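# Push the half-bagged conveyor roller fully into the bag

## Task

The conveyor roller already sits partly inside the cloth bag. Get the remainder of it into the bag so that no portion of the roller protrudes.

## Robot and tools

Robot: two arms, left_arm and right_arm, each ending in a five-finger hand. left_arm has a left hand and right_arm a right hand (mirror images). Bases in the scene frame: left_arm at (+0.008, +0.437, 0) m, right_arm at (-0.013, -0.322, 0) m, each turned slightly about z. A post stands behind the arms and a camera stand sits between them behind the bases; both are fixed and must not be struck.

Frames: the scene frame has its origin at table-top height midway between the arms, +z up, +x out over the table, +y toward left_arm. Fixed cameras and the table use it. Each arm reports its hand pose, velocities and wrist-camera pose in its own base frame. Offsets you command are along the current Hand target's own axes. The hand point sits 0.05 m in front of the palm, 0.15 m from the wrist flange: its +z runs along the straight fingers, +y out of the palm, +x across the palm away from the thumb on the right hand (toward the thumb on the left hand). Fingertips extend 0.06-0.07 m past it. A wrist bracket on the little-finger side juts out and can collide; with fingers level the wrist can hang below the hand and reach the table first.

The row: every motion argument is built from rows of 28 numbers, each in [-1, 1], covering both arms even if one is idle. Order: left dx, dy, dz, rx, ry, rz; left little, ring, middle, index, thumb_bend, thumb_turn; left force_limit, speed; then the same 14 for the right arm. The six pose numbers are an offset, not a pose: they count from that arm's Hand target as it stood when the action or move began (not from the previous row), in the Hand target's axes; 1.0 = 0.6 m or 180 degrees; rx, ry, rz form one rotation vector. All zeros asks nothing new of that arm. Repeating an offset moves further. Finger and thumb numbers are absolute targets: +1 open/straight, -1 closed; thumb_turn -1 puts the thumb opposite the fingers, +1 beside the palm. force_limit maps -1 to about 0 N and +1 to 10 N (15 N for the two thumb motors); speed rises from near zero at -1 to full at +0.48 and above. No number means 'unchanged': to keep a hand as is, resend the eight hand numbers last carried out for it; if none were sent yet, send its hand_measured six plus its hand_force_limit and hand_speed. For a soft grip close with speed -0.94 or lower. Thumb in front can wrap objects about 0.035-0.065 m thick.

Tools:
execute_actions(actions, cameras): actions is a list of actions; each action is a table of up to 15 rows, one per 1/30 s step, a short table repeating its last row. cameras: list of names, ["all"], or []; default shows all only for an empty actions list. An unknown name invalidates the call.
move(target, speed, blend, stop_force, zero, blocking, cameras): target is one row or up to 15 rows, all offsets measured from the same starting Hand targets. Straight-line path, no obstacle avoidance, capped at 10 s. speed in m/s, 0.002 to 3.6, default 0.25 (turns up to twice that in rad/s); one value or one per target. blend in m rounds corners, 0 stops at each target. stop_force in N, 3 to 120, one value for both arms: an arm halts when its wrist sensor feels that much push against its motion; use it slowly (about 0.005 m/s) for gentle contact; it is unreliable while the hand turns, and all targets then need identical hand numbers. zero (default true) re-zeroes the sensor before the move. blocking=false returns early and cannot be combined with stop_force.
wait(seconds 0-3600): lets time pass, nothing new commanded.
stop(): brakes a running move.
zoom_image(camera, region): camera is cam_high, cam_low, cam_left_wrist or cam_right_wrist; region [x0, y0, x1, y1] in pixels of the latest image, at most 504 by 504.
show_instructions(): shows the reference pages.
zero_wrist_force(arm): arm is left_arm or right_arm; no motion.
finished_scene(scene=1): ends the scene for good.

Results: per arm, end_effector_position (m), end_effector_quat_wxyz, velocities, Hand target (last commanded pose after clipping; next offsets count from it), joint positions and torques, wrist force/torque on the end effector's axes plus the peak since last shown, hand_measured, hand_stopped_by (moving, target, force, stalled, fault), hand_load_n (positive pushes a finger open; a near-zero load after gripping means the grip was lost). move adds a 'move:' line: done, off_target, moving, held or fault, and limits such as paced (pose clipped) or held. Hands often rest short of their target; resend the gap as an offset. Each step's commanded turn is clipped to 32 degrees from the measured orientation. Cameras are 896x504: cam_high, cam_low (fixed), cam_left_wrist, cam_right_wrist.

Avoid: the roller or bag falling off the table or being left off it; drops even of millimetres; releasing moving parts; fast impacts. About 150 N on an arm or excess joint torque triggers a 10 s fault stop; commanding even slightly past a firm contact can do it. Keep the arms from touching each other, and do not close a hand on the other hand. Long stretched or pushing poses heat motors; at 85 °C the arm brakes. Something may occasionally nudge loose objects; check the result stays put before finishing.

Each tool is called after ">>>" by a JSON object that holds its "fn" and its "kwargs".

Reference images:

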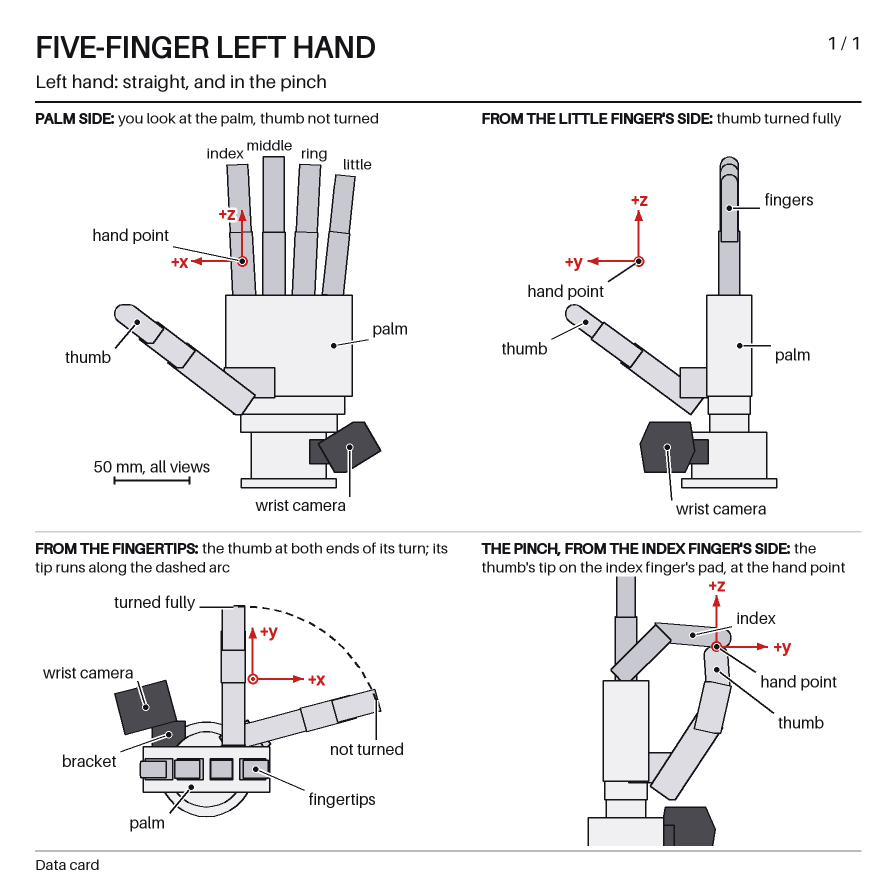

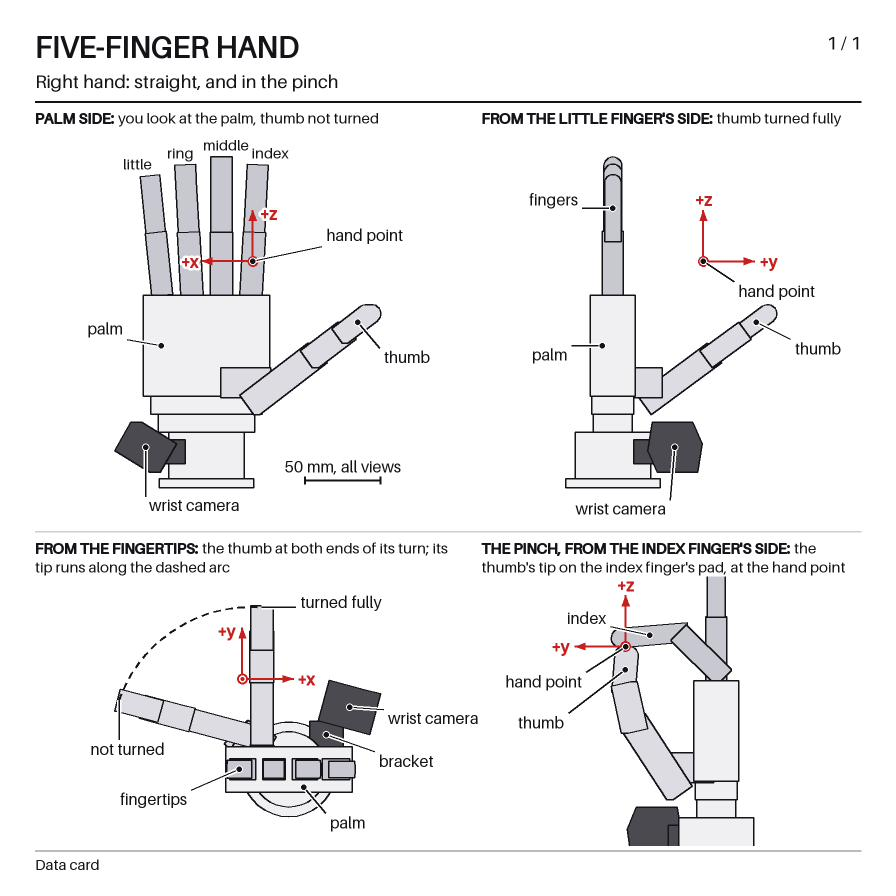

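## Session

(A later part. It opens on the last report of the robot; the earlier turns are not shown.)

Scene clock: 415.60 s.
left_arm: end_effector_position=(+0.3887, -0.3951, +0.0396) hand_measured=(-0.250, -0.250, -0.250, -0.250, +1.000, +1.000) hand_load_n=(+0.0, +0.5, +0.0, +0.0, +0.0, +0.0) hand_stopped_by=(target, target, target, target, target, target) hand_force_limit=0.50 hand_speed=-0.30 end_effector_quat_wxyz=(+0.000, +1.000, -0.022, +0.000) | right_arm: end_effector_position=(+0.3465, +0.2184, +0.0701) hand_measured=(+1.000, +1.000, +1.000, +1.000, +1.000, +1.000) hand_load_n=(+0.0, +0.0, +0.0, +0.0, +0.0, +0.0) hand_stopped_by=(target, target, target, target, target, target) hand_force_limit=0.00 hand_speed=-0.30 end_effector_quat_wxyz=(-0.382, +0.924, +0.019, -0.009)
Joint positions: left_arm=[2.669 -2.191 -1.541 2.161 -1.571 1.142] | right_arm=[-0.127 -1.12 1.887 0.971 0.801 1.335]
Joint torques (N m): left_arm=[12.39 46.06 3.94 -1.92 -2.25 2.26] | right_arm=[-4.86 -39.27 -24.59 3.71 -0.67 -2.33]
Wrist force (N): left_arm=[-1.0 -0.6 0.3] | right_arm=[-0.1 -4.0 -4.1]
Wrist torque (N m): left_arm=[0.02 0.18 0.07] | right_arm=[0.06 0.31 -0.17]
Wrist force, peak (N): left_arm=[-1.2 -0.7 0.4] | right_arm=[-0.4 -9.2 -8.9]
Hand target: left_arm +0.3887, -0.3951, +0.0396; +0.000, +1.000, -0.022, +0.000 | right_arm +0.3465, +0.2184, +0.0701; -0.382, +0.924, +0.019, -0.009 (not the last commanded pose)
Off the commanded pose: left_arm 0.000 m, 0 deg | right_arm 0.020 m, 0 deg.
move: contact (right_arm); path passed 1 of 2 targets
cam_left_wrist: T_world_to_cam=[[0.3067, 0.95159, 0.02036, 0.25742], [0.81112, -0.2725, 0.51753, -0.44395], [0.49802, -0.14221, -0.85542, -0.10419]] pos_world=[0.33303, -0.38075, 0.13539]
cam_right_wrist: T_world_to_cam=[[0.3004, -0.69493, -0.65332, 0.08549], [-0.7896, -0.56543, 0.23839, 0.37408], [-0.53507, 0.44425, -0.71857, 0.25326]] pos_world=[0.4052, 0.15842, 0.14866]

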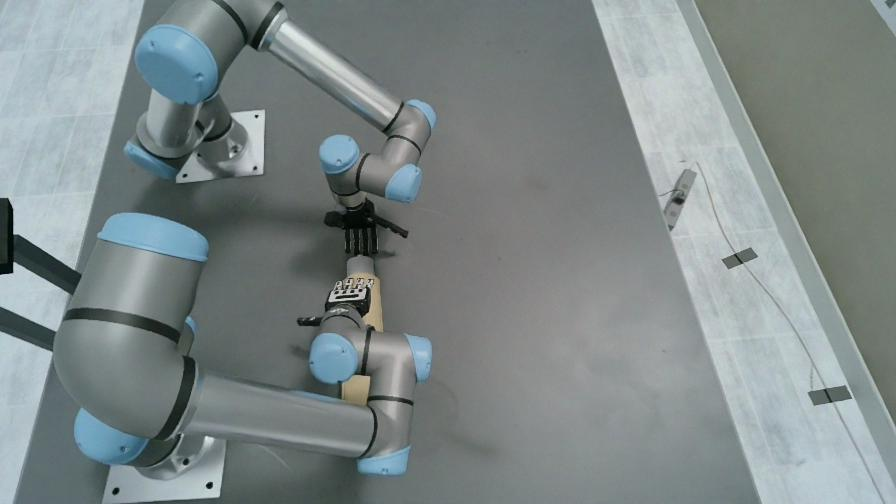

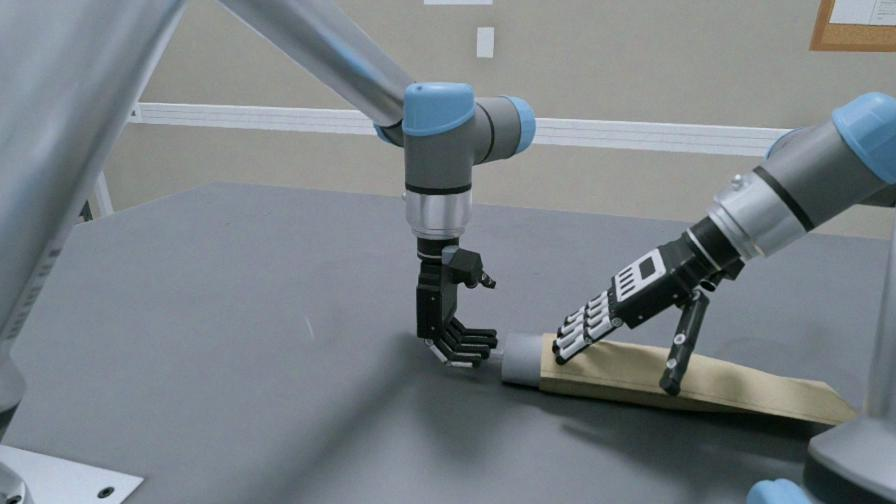

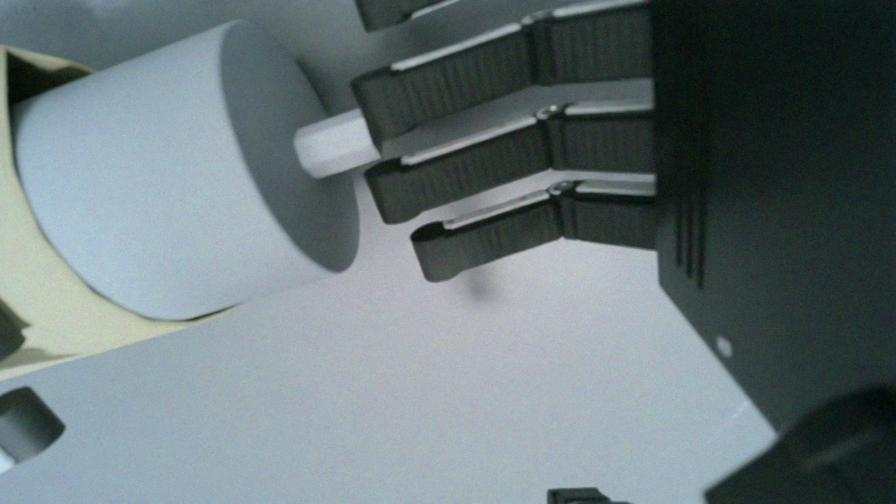

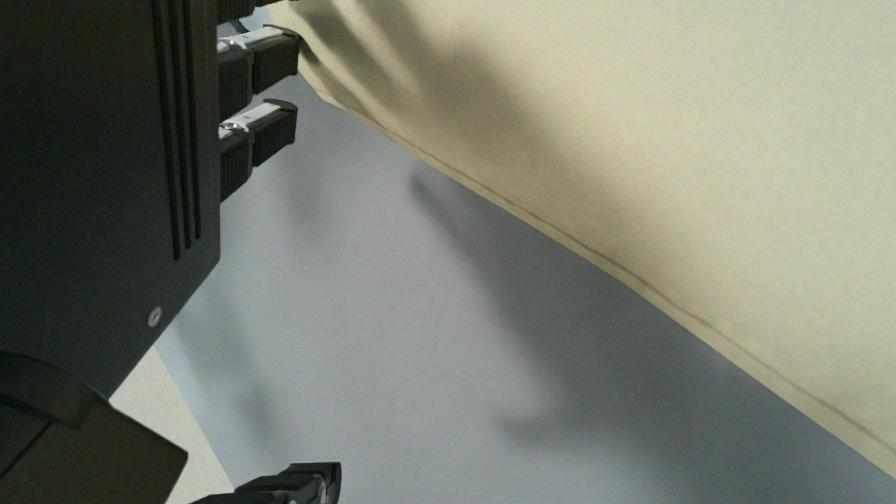

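>>> {"fn": "move", "kwargs": {"target": [0,0.05,0,0,0,0, -0.25,-0.25,-0.25,-0.25,1,1,0.5,-0.3, 0,0,0,0,0,0, 1,1,1,1,1,1,0,-0.3], "speed": 0.02, "stop_force": 15, "cameras": ["all"]}}

Scene clock: 421.00 s.
left_arm: end_effector_position=(+0.3874, -0.4251, +0.0396) hand_measured=(-0.250, -0.250, -0.250, -0.250, +1.000, +1.000) hand_load_n=(+0.5, +0.5, +0.0, +0.0, +0.0, +0.0) hand_stopped_by=(target, target, target, target, target, target) hand_force_limit=0.50 hand_speed=-0.30 end_effector_quat_wxyz=(+0.000, +1.000, -0.022, +0.000) | right_arm: end_effector_position=(+0.3465, +0.2184, +0.0701) hand_measured=(+1.000, +1.000, +1.000, +1.000, +1.000, +1.000) hand_load_n=(+0.0, +0.0, +0.5, +0.0, +0.0, -0.5) hand_stopped_by=(target, target, target, target, target, target) hand_force_limit=0.00 hand_speed=-0.30 end_effector_quat_wxyz=(-0.382, +0.924, +0.019, -0.009)
Joint positions: left_arm=[2.614 -2.232 -1.469 2.129 -1.571 1.087] | right_arm=[-0.127 -1.12 1.887 0.971 0.801 1.335]
Joint torques (N m): left_arm=[11.46 51.64 3.88 0.31 2.22 2.27] | right_arm=[8.81 -38.47 -22.5 3.28 -0.9 -1.19]
Wrist force (N): left_arm=[0.0 -2.8 -0.3] | right_arm=[-1.2 -5.1 -5.0]
Wrist torque (N m): left_arm=[-0.04 0.12 0.15] | right_arm=[0.00 0.37 -0.25]
Wrist force, peak (N): left_arm=[-0.1 -7.0 0.1] | right_arm=[-1.6 -5.4 -5.5]
Hand target: left_arm +0.3874, -0.4251, +0.0396; +0.000, +1.000, -0.022, +0.000 | right_arm +0.3465, +0.2184, +0.0701; -0.382, +0.924, +0.019, -0.009
Off the commanded pose: left_arm 0.000 m, 0 deg | right_arm 0.000 m, 0 deg.
move: done
cam_left_wrist: T_world_to_cam=[[0.3067, 0.95159, 0.02036, 0.28627], [0.81112, -0.2725, 0.51753, -0.45104], [0.49802, -0.14221, -0.85542, -0.1078]] pos_world=[0.33173, -0.41065, 0.13539]
cam_right_wrist: T_world_to_cam=[[0.3004, -0.69493, -0.65332, 0.08549], [-0.7896, -0.56543, 0.23839, 0.37408], [-0.53507, 0.44425, -0.71857, 0.25326]] pos_world=[0.4052, 0.15842, 0.14866]

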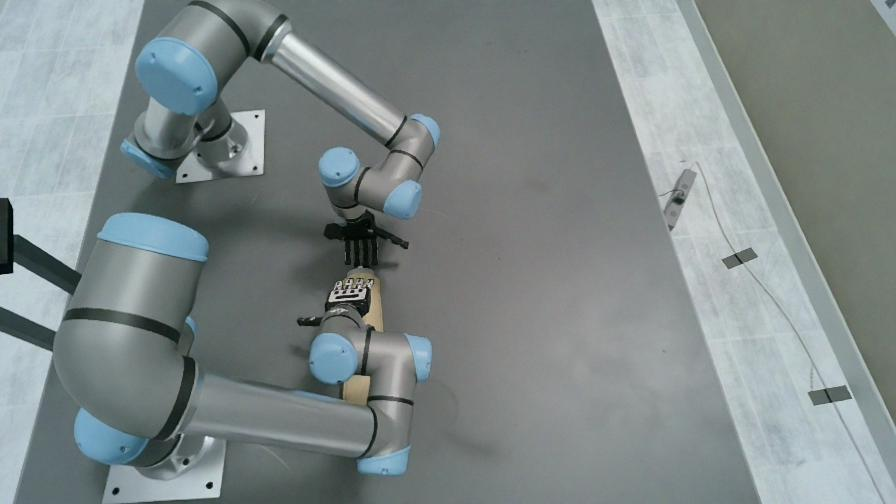

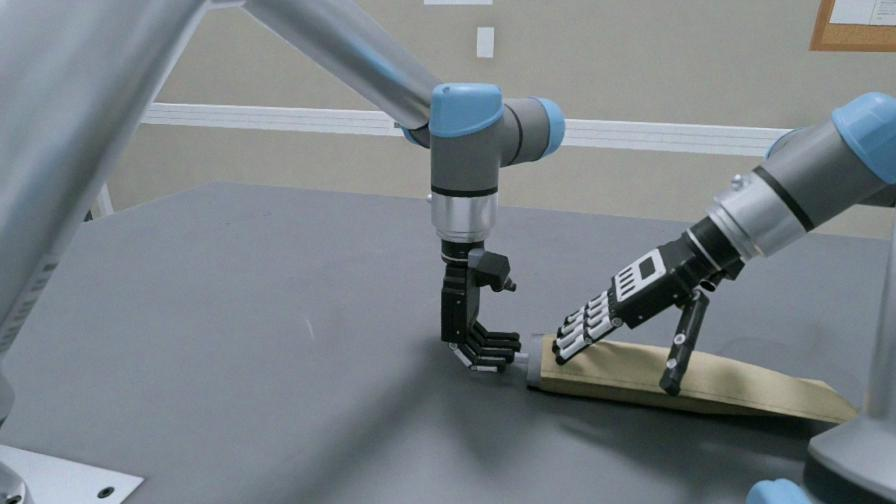

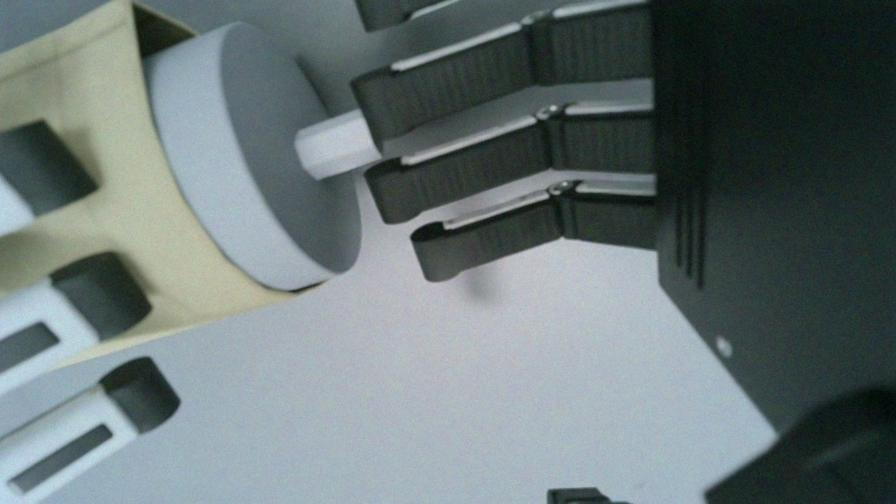

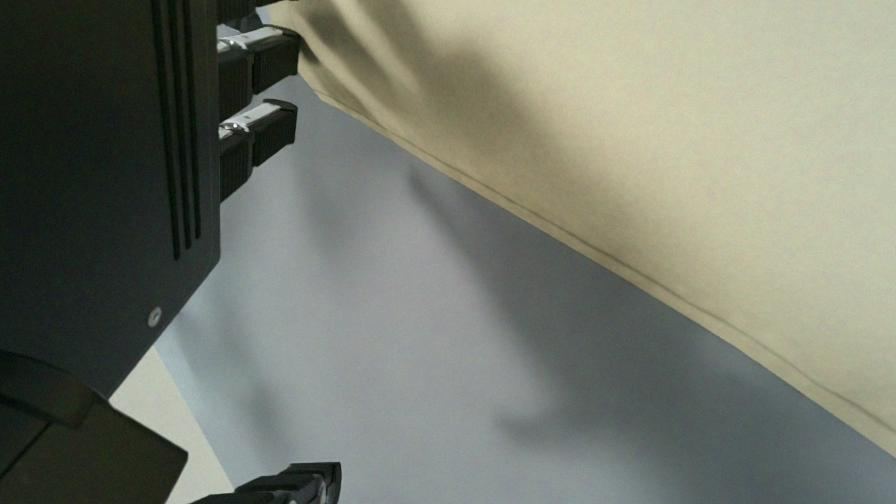

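>>> {"fn": "move", "kwargs": {"target": [[0,0,0,0,0,0, -1,-0.25,-0.25,-1,1,1,0.5,-0.3, 0,0,0,0,0,0, 1,1,1,1,1,1,0,-0.3],[0,0.05,0,0,0,0, -1,-0.25,-0.25,-1,1,1,0.5,-0.3, 0,0,0,0,0,0, 1,1,1,1,1,1,0,-0.3]], "speed": 0.02, "cameras": ["cam_high","cam_low","cam_left_wrist"]}}

Scene clock: 437.37 s.
left_arm: end_effector_position=(+0.3861, -0.4552, +0.0396) hand_measured=(-1.000, -0.250, -0.250, -1.000, +1.000, +1.000) hand_load_n=(+0.0, +0.0, +0.0, +0.0, +0.0, +0.0) hand_stopped_by=(target, target, target, target, target, target) hand_force_limit=0.50 hand_speed=-0.30 end_effector_quat_wxyz=(+0.000, +1.000, -0.022, +0.000) | right_arm: end_effector_position=(+0.3465, +0.2184, +0.0701) hand_measured=(+1.000, +1.000, +1.000, +1.000, +1.000, +1.000) hand_load_n=(+0.0, +0.0, +0.5, +0.0, +0.0, -0.5) hand_stopped_by=(target, target, target, target, target, target) hand_force_limit=0.00 hand_speed=-0.30 end_effector_quat_wxyz=(-0.382, +0.924, +0.019, -0.009)
Joint positions: left_arm=[2.562 -2.276 -1.39 2.094 -1.571 1.035] | right_arm=[-0.127 -1.12 1.887 0.971 0.801 1.335]
Joint torques (N m): left_arm=[9.07 51.54 5.98 -1.32 3.51 1.68] | right_arm=[8.44 -37.8 -19.26 2.17 -0.88 -0.3]
Wrist force (N): left_arm=[1.5 -7.5 -0.1] | right_arm=[-2.8 -5.7 -5.9]
Wrist torque (N m): left_arm=[-0.32 0.01 0.35] | right_arm=[0.03 0.46 -0.37]
Wrist force, peak (N): left_arm=[0.9 -8.5 -1.0] | right_arm=[-2.8 -6.6 -6.9]
Hand target: left_arm +0.3861, -0.4550, +0.0396; +0.000, +1.000, -0.022, +0.000 | right_arm +0.3465, +0.2184, +0.0701; -0.382, +0.924, +0.019, -0.009
Off the commanded pose: left_arm 0.000 m, 0 deg | right_arm 0.000 m, 0 deg.
move: done
cam_left_wrist: T_world_to_cam=[[0.3067, 0.95159, 0.02036, 0.31541], [0.81112, -0.2725, 0.51753, -0.45822], [0.49802, -0.14221, -0.85542, -0.11144]] pos_world=[0.33043, -0.44085, 0.13539]

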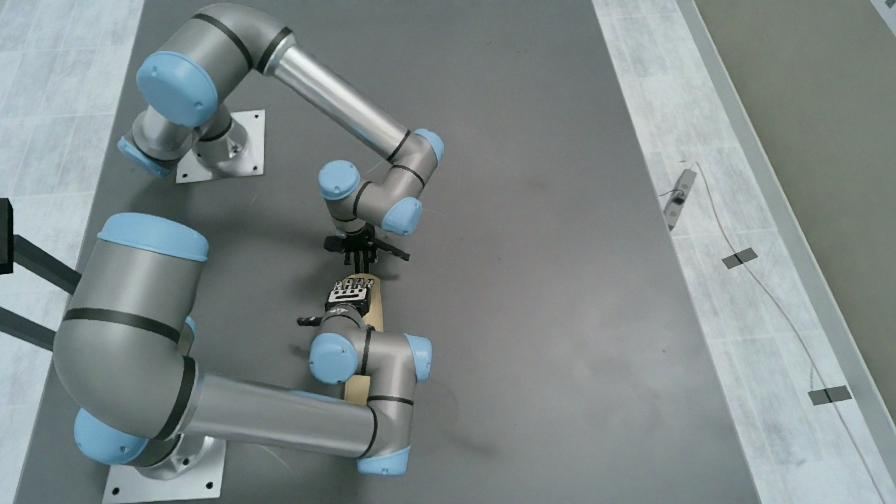

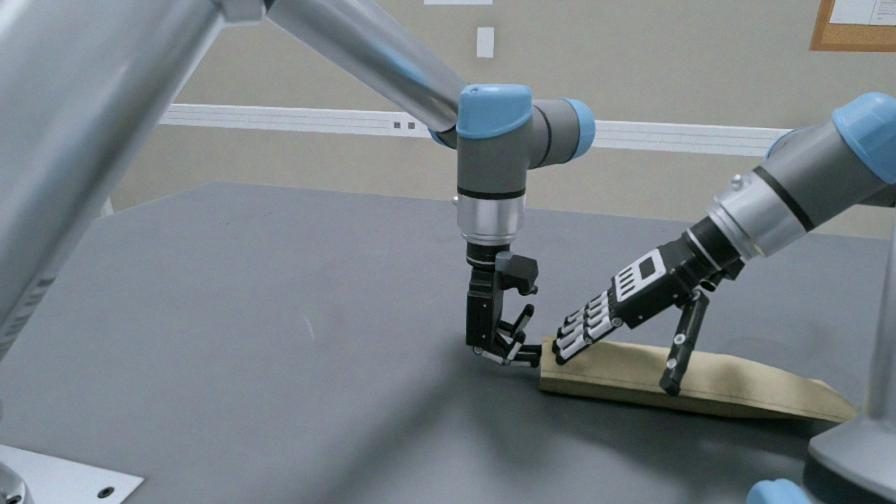

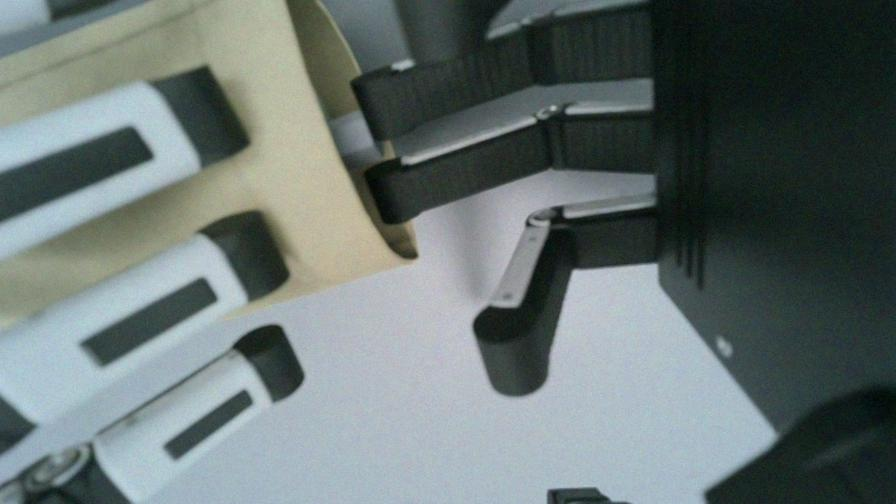

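>>> {"fn": "zoom_image", "kwargs": {"camera": "cam_left_wrist", "region": [220, 0, 500, 300]}}

Scaled by 1.680.

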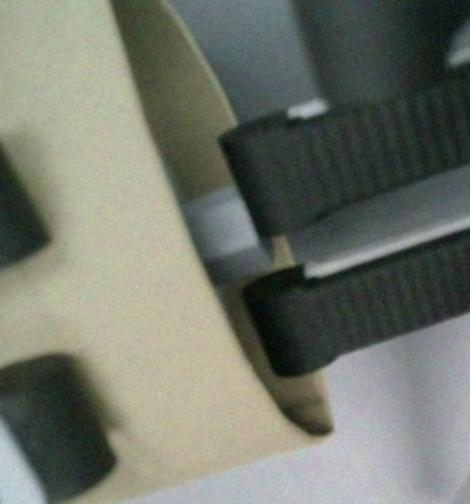

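>>> {"fn": "move", "kwargs": {"target": [[0,0,0,0,0,0, -1,-0.25,-0.25,-1,1,1,0.5,-0.3, 0,-0.0236,-0.0236,0,0,0, 1,1,1,1,1,1,0,-0.3],[0,0,0,0,0,0, -1,-0.25,-0.25,-1,1,1,0.5,-0.3, 0,0.0177,-0.0648,0,0,0, 1,1,1,1,1,1,0,-0.3]], "speed": 0.06, "blend": 0.008}}

>>> {"fn": "move", "kwargs": {"target": [0,0,0,0,0,0, -1,-0.25,-0.25,-1,1,1,0.5,-0.3, 0,0.0471,0.0471,0,0,0, 1,1,1,1,1,1,0,-0.3], "speed": 0.01, "stop_force": 6, "cameras": ["all"]}}

Scene clock: 452.23 s.
left_arm: end_effector_position=(+0.3861, -0.4550, +0.0396) hand_measured=(-1.000, -0.250, -0.250, -1.000, +1.000, +1.000) hand_load_n=(+0.0, +0.0, +0.0, +0.0, +0.0, +0.0) hand_stopped_by=(target, target, target, target, target, target) hand_force_limit=0.50 hand_speed=-0.30 end_effector_quat_wxyz=(+0.000, +1.000, -0.022, +0.000) | right_arm: end_effector_position=(+0.3479, +0.1834, +0.0901) hand_measured=(+1.000, +1.000, +1.000, +1.000, +1.000, +1.000) hand_load_n=(+0.0, +0.0, +0.0, +0.0, +0.0, +0.0) hand_stopped_by=(target, target, target, target, target, target) hand_force_limit=0.00 hand_speed=-0.30 end_effector_quat_wxyz=(-0.382, +0.924, +0.019, -0.009)
Joint positions: left_arm=[2.562 -2.276 -1.39 2.094 -1.571 1.035] | right_arm=[-0.22 -1.152 1.898 1.079 0.82 1.21]
Joint torques (N m): left_arm=[10.65 53.43 5.77 0.05 -2.12 2.23] | right_arm=[4.9 -24.56 -23.22 0.57 -2.63 1.54]
Wrist force (N): left_arm=[-1.0 -1.0 -0.3] | right_arm=[0.3 -1.5 1.3]
Wrist torque (N m): left_arm=[0.05 0.16 0.08] | right_arm=[-0.27 0.07 -0.08]
Wrist force, peak (N): left_arm=[1.9 -6.9 -0.9] | right_arm=[-3.2 -6.5 -6.4]
Hand target: left_arm +0.3861, -0.4550, +0.0396; +0.000, +1.000, -0.022, +0.000 | right_arm +0.3480, +0.1834, +0.0901; -0.382, +0.924, +0.019, -0.009
Off the commanded pose: left_arm 0.000 m, 0 deg | right_arm 0.000 m, 0 deg.
move: done

Scene clock: 455.33 s.
left_arm: end_effector_position=(+0.3861, -0.4550, +0.0396) hand_measured=(-1.000, -0.250, -0.250, -1.000, +1.000, +1.000) hand_load_n=(+0.0, +0.0, +0.0, +0.0, +0.0, +0.0) hand_stopped_by=(target, target, target, target, target, target) hand_force_limit=0.50 hand_speed=-0.30 end_effector_quat_wxyz=(+0.000, +1.000, -0.022, +0.000) | right_arm: end_effector_position=(+0.3480, +0.1834, +0.0702) hand_measured=(+1.000, +1.000, +1.000, +1.000, +1.000, +1.000) hand_load_n=(+0.0, +0.0, +0.0, -0.5, +0.0, +0.0) hand_stopped_by=(target, target, target, target, target, target) hand_force_limit=0.00 hand_speed=-0.30 end_effector_quat_wxyz=(-0.382, +0.924, +0.019, -0.009)
Joint positions: left_arm=[2.562 -2.276 -1.39 2.094 -1.571 1.035] | right_arm=[-0.22 -1.118 1.912 1.03 0.82 1.21]
Joint torques (N m): left_arm=[11.16 53.87 9.04 -0.33 -1.91 2.31] | right_arm=[-5.4 -39.16 -24.86 3.92 -1.15 -2.01]
Wrist force (N): left_arm=[-1.3 -1.4 0.2] | right_arm=[0.0 -2.6 -3.5]
Wrist torque (N m): left_arm=[0.01 0.22 0.07] | right_arm=[0.04 0.27 -0.16]
Wrist force, peak (N): left_arm=[-0.7 -1.7 -0.6] | right_arm=[-0.5 -8.1 -9.7]
Hand target: left_arm +0.3861, -0.4550, +0.0396; +0.000, +1.000, -0.022, +0.000 | right_arm +0.3480, +0.1834, +0.0702; -0.382, +0.924, +0.019, -0.009 (not the last commanded pose)
Off the commanded pose: left_arm 0.000 m, 0 deg | right_arm 0.020 m, 0 deg.
move: contact (right_arm)
cam_left_wrist: T_world_to_cam=[[0.3067, 0.95159, 0.02036, 0.31522], [0.81112, -0.2725, 0.51753, -0.45816], [0.49802, -0.14221, -0.85542, -0.11141]] pos_world=[0.33043, -0.44065, 0.13539]
cam_right_wrist: T_world_to_cam=[[0.3004, -0.69493, -0.65332, 0.06082], [-0.7896, -0.56543, 0.23839, 0.35545], [-0.53507, 0.44425, -0.71857, 0.26951]] pos_world=[0.4066, 0.12352, 0.14866]

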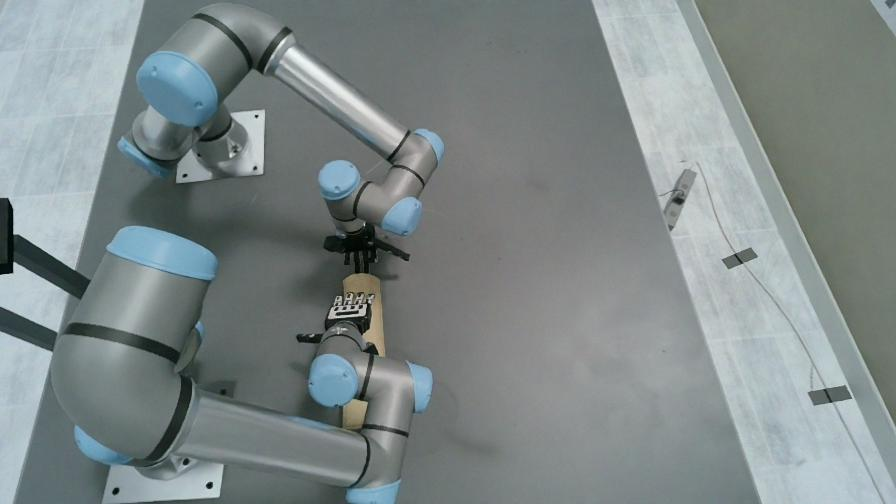

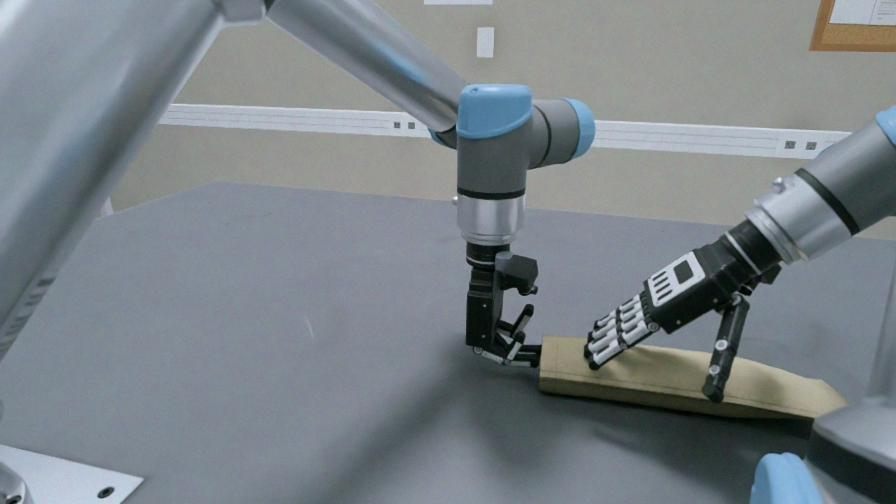

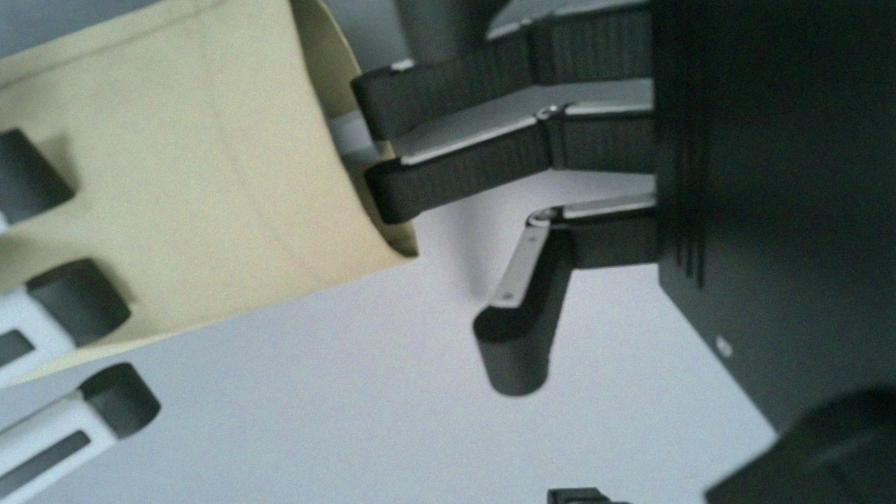

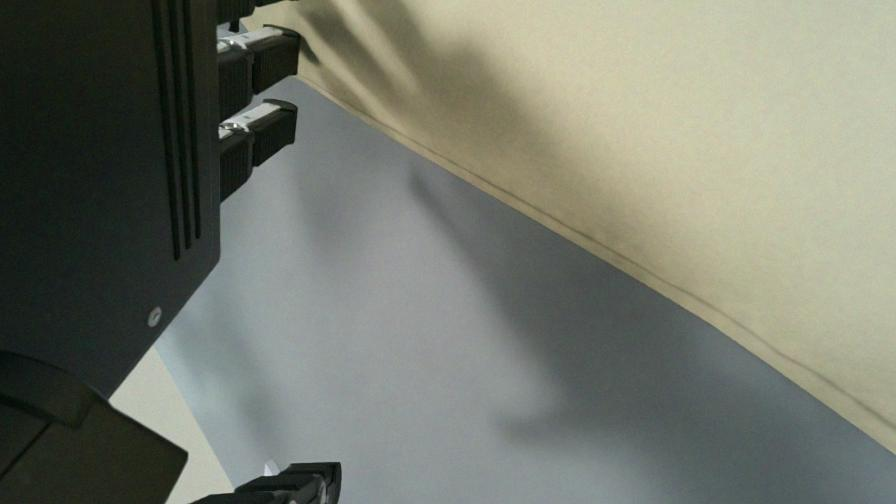

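>>> {"fn": "move", "kwargs": {"target": [0,0.0367,0,0,0,0, -1,-0.25,-0.25,-1,1,1,0.5,-0.3, 0,0,0,0,0,0, 1,1,1,1,1,1,0,-0.3], "speed": 0.02, "stop_force": 18, "cameras": ["all"]}}

Scene clock: 463.10 s.
left_arm: end_effector_position=(+0.3851, -0.4770, +0.0395) hand_measured=(-1.000, -0.250, -0.250, -1.000, +1.000, +1.000) hand_load_n=(+0.0, +0.0, +0.0, +0.0, +0.0, +0.0) hand_stopped_by=(target, target, target, target, target, target) hand_force_limit=0.50 hand_speed=-0.30 end_effector_quat_wxyz=(+0.000, +1.000, -0.022, +0.000) | right_arm: end_effector_position=(+0.3480, +0.1834, +0.0702) hand_measured=(+1.000, +1.000, +1.000, +1.000, +1.000, +1.000) hand_load_n=(+0.0, +0.0, +0.0, +0.0, +0.0, +0.0) hand_stopped_by=(target, target, target, target, target, target) hand_force_limit=0.00 hand_speed=-0.30 end_effector_quat_wxyz=(-0.382, +0.924, +0.019, -0.009)
Joint positions: left_arm=[2.526 -2.31 -1.327 2.066 -1.571 0.999] | right_arm=[-0.22 -1.118 1.912 1.03 0.82 1.21]
Joint torques (N m): left_arm=[11.08 55.23 4.89 0.27 3.12 2.28] | right_arm=[-3.74 -37.08 -21.59 2.89 -1.14 -1.18]
Wrist force (N): left_arm=[0.6 -4.2 0.3] | right_arm=[-1.3 -4.2 -5.1]
Wrist torque (N m): left_arm=[-0.17 0.07 0.20] | right_arm=[0.02 0.36 -0.28]
Wrist force, peak (N): left_arm=[0.6 -8.2 0.1] | right_arm=[-2.1 -4.9 -6.2]
Hand target: left_arm +0.3851, -0.4770, +0.0395; +0.000, +1.000, -0.022, +0.000 | right_arm +0.3480, +0.1834, +0.0702; -0.382, +0.924, +0.019, -0.009
Off the commanded pose: left_arm 0.000 m, 0 deg | right_arm 0.000 m, 0 deg.
move: done
cam_left_wrist: T_world_to_cam=[[0.3067, 0.95159, 0.02036, 0.33643], [0.81112, -0.2725, 0.51753, -0.46338], [0.49802, -0.14221, -0.85542, -0.11418]] pos_world=[0.32953, -0.46265, 0.13529]
cam_right_wrist: T_world_to_cam=[[0.30045, -0.6949, -0.65334, 0.0608], [-0.78958, -0.56548, 0.23834, 0.35546], [-0.53507, 0.44425, -0.71857, 0.26951]] pos_world=[0.4066, 0.12352, 0.14866]

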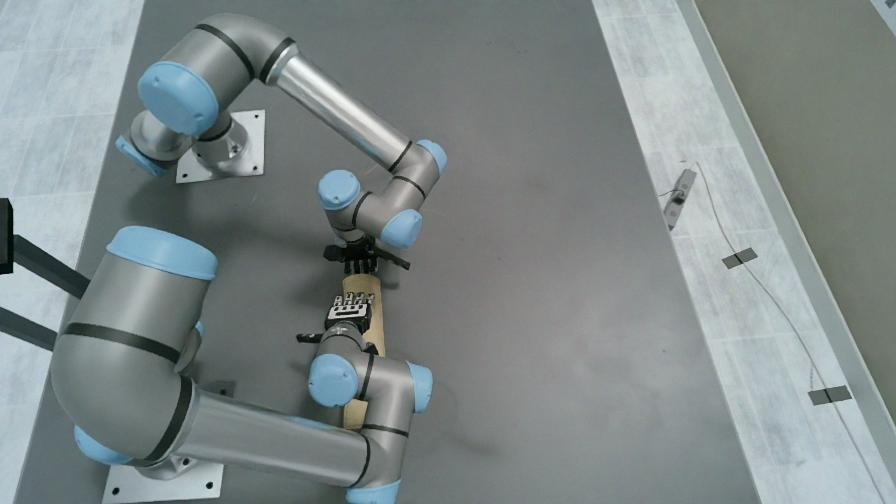

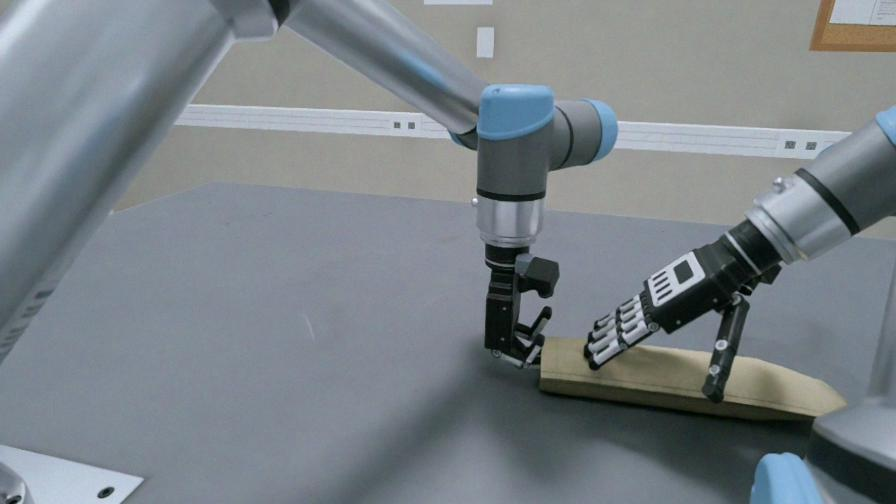

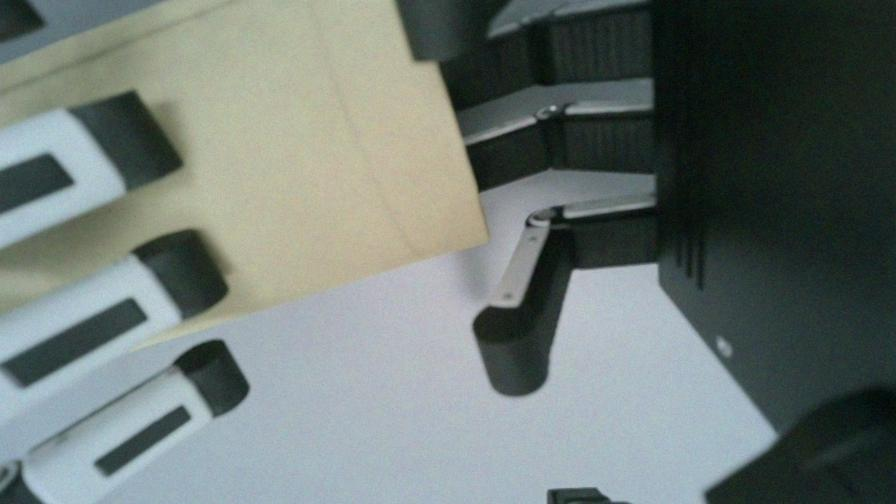

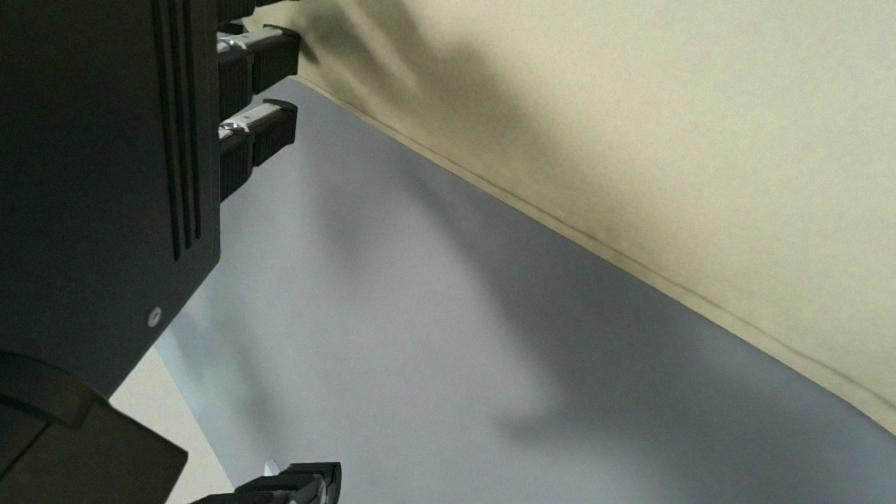

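>>> {"fn": "move", "kwargs": {"target": [0,-0.2,0,0,0,0, -1,-0.25,-0.25,-1,1,1,0.5,-0.3, 0,0,0,0,0,0, 1,1,1,1,1,1,0,-0.3], "speed": 0.08}}

>>> {"fn": "move", "kwargs": {"target": [0,-0.1,-0.15,0,0,0, -1,-0.25,-0.25,-1,1,1,0.5,-0.3, 0,-0.165,-0.165,0,0,0, 1,1,1,1,1,1,0,-0.3], "speed": 0.1, "cameras": ["all"]}}

Scene clock: 470.10 s.
left_arm: end_effector_position=(+0.3905, -0.3571, +0.0397) hand_measured=(-1.000, -0.250, -0.250, -1.000, +1.000, +1.000) hand_load_n=(+0.0, +0.0, +0.0, +0.0, +0.0, +0.0) hand_stopped_by=(target, target, target, target, target, target) hand_force_limit=0.50 hand_speed=-0.30 end_effector_quat_wxyz=(-0.001, +1.000, -0.022, +0.000) | right_arm: end_effector_position=(+0.3480, +0.1834, +0.0702) hand_measured=(+1.000, +1.000, +1.000, +1.000, +1.000, +1.000) hand_load_n=(+0.0, +0.0, +0.0, -0.5, +0.0, +0.0) hand_stopped_by=(target, target, target, target, target, target) hand_force_limit=0.00 hand_speed=-0.30 end_effector_quat_wxyz=(-0.382, +0.924, +0.019, -0.009)
Joint positions: left_arm=[2.746 -2.143 -1.624 2.196 -1.572 1.219] | right_arm=[-0.22 -1.118 1.912 1.03 0.82 1.21]
Joint torques (N m): left_arm=[-11.22 30.86 23.52 -4.18 2.02 -2.2] | right_arm=[-1.99 -33.28 -14.61 0.73 -1.18 -0.2]
Wrist force (N): left_arm=[-0.9 0.4 -0.2] | right_arm=[-0.3 -4.7 -3.7]
Wrist torque (N m): left_arm=[0.13 0.15 0.07] | right_arm=[-0.10 0.27 -0.24]
Wrist force, peak (N): left_arm=[0.7 -4.2 -0.5] | right_arm=[-1.5 -5.1 -6.0]
Hand target: left_arm +0.3904, -0.3572, +0.0397; +0.000, +1.000, -0.022, +0.000 | right_arm +0.3480, +0.1834, +0.0702; -0.382, +0.924, +0.019, -0.009
Off the commanded pose: left_arm 0.000 m, 0 deg | right_arm 0.000 m, 0 deg.
move: done

Scene clock: 471.93 s.
left_arm: end_effector_position=(+0.3931, -0.2973, +0.1298) hand_measured=(-1.000, -0.250, -0.250, -1.000, +1.000, +1.000) hand_load_n=(+0.0, +0.0, +0.0, +0.0, +0.0, +0.0) hand_stopped_by=(target, target, target, target, target, target) hand_force_limit=0.50 hand_speed=-0.30 end_effector_quat_wxyz=(+0.000, +1.000, -0.022, +0.000) | right_arm: end_effector_position=(+0.3482, +0.1836, +0.2102) hand_measured=(+1.000, +1.000, +1.000, +1.000, +1.000, +1.000) hand_load_n=(+0.0, +0.0, +0.0, +0.0, +0.0, +0.0) hand_stopped_by=(target, target, target, target, target, target) hand_force_limit=0.00 hand_speed=-0.30 end_effector_quat_wxyz=(-0.382, +0.924, +0.019, -0.008)
Joint positions: left_arm=[2.879 -1.963 -1.641 2.033 -1.572 1.352] | right_arm=[-0.219 -1.316 1.761 1.378 0.82 1.21]
Joint torques (N m): left_arm=[-12.28 27.72 16.66 0.04 -2.39 -1.9] | right_arm=[-1.12 -19.64 -2.62 1.94 -0.79 -2.24]
Wrist force (N): left_arm=[-0.8 0.4 0.2] | right_arm=[0.4 -1.4 1.2]
Wrist torque (N m): left_arm=[0.10 0.14 0.03] | right_arm=[-0.25 0.06 -0.07]
Wrist force, peak (N): left_arm=[-1.1 0.9 0.7] | right_arm=[-0.6 -5.3 -4.2]
Hand target: left_arm +0.3931, -0.2973, +0.1297; +0.000, +1.000, -0.022, +0.000 | right_arm +0.3482, +0.1836, +0.2102; -0.382, +0.924, +0.019, -0.009
Off the commanded pose: left_arm 0.000 m, 0 deg | right_arm 0.000 m, 0 deg.
move: done
cam_left_wrist: T_world_to_cam=[[0.30659, 0.95162, 0.02036, 0.16112], [0.81107, -0.27238, 0.51767, -0.46745], [0.49817, -0.1422, -0.85534, -0.01545]] pos_world=[0.33743, -0.28285, 0.22549]
cam_right_wrist: T_world_to_cam=[[0.30062, -0.69488, -0.65328, 0.15232], [-0.78963, -0.56549, 0.23813, 0.32242], [-0.53489, 0.44426, -0.7187, 0.37016]] pos_world=[0.4068, 0.12372, 0.28876]

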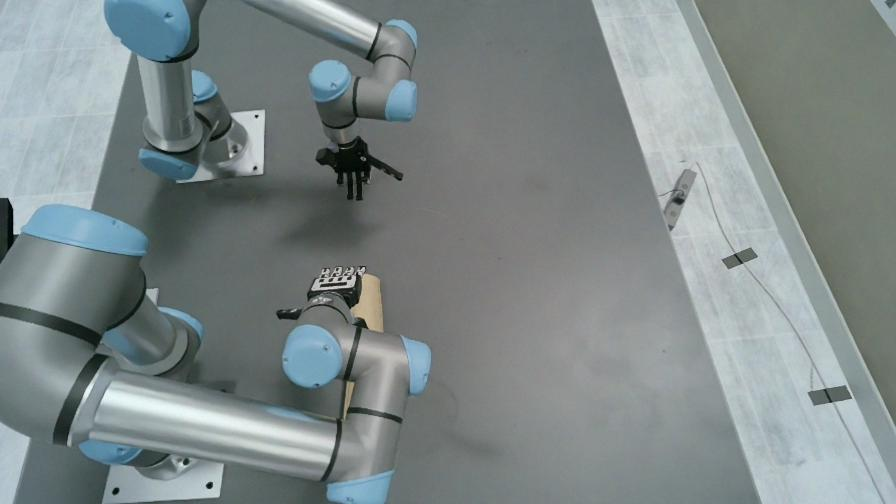

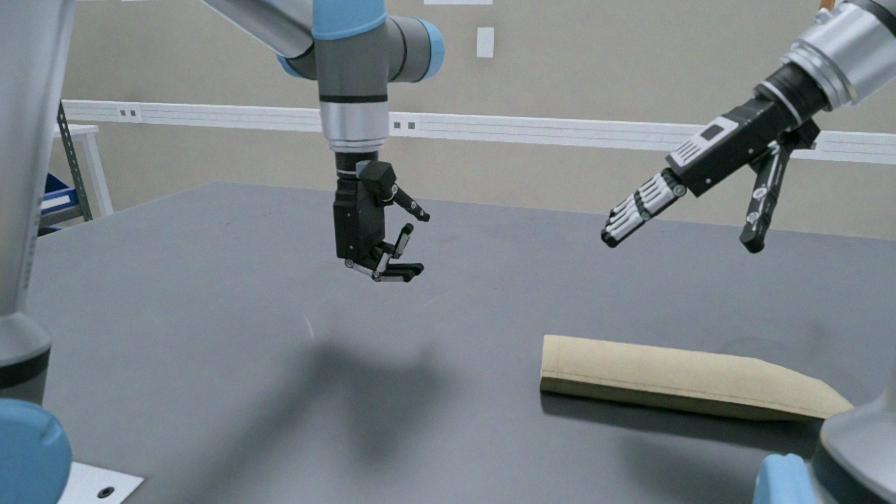

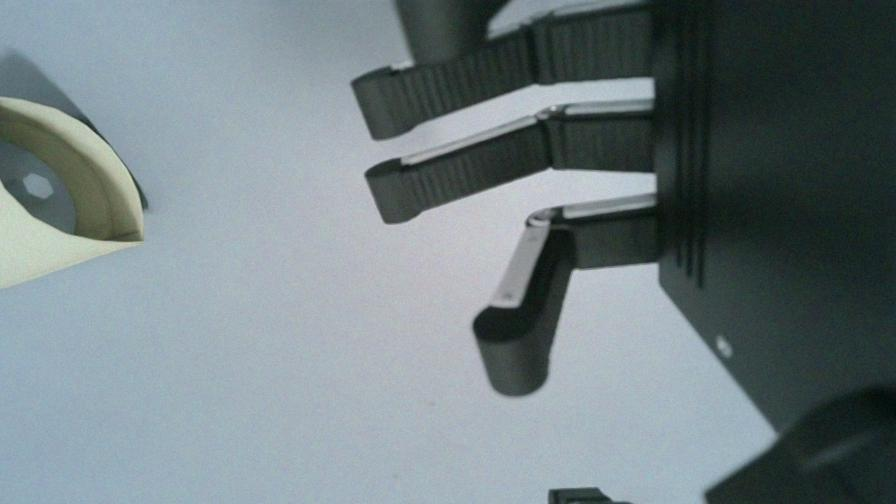

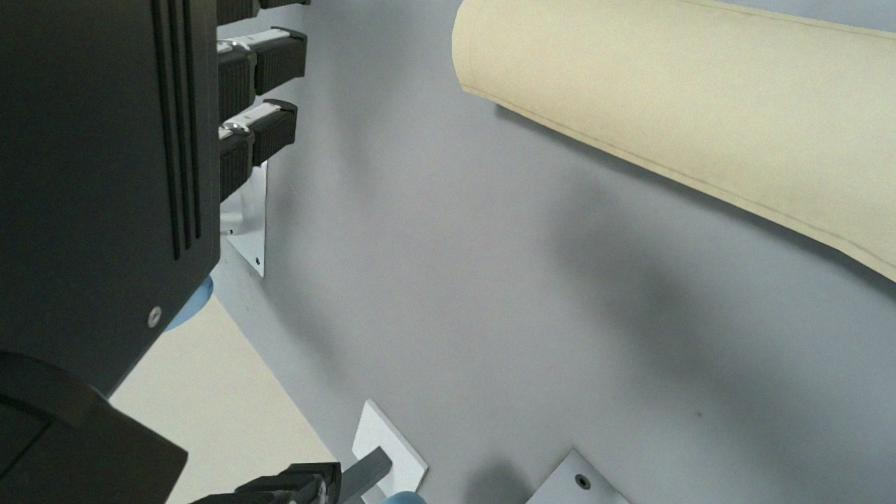

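>>> {"fn": "zoom_image", "kwargs": {"camera": "cam_left_wrist", "region": [0, 60, 200, 310]}}

Scaled by 2.016.

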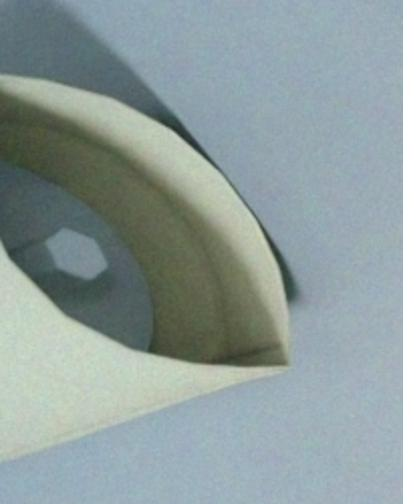

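>>> {"fn": "finished_scene", "kwargs": {}}

The scene is finished: the task was done.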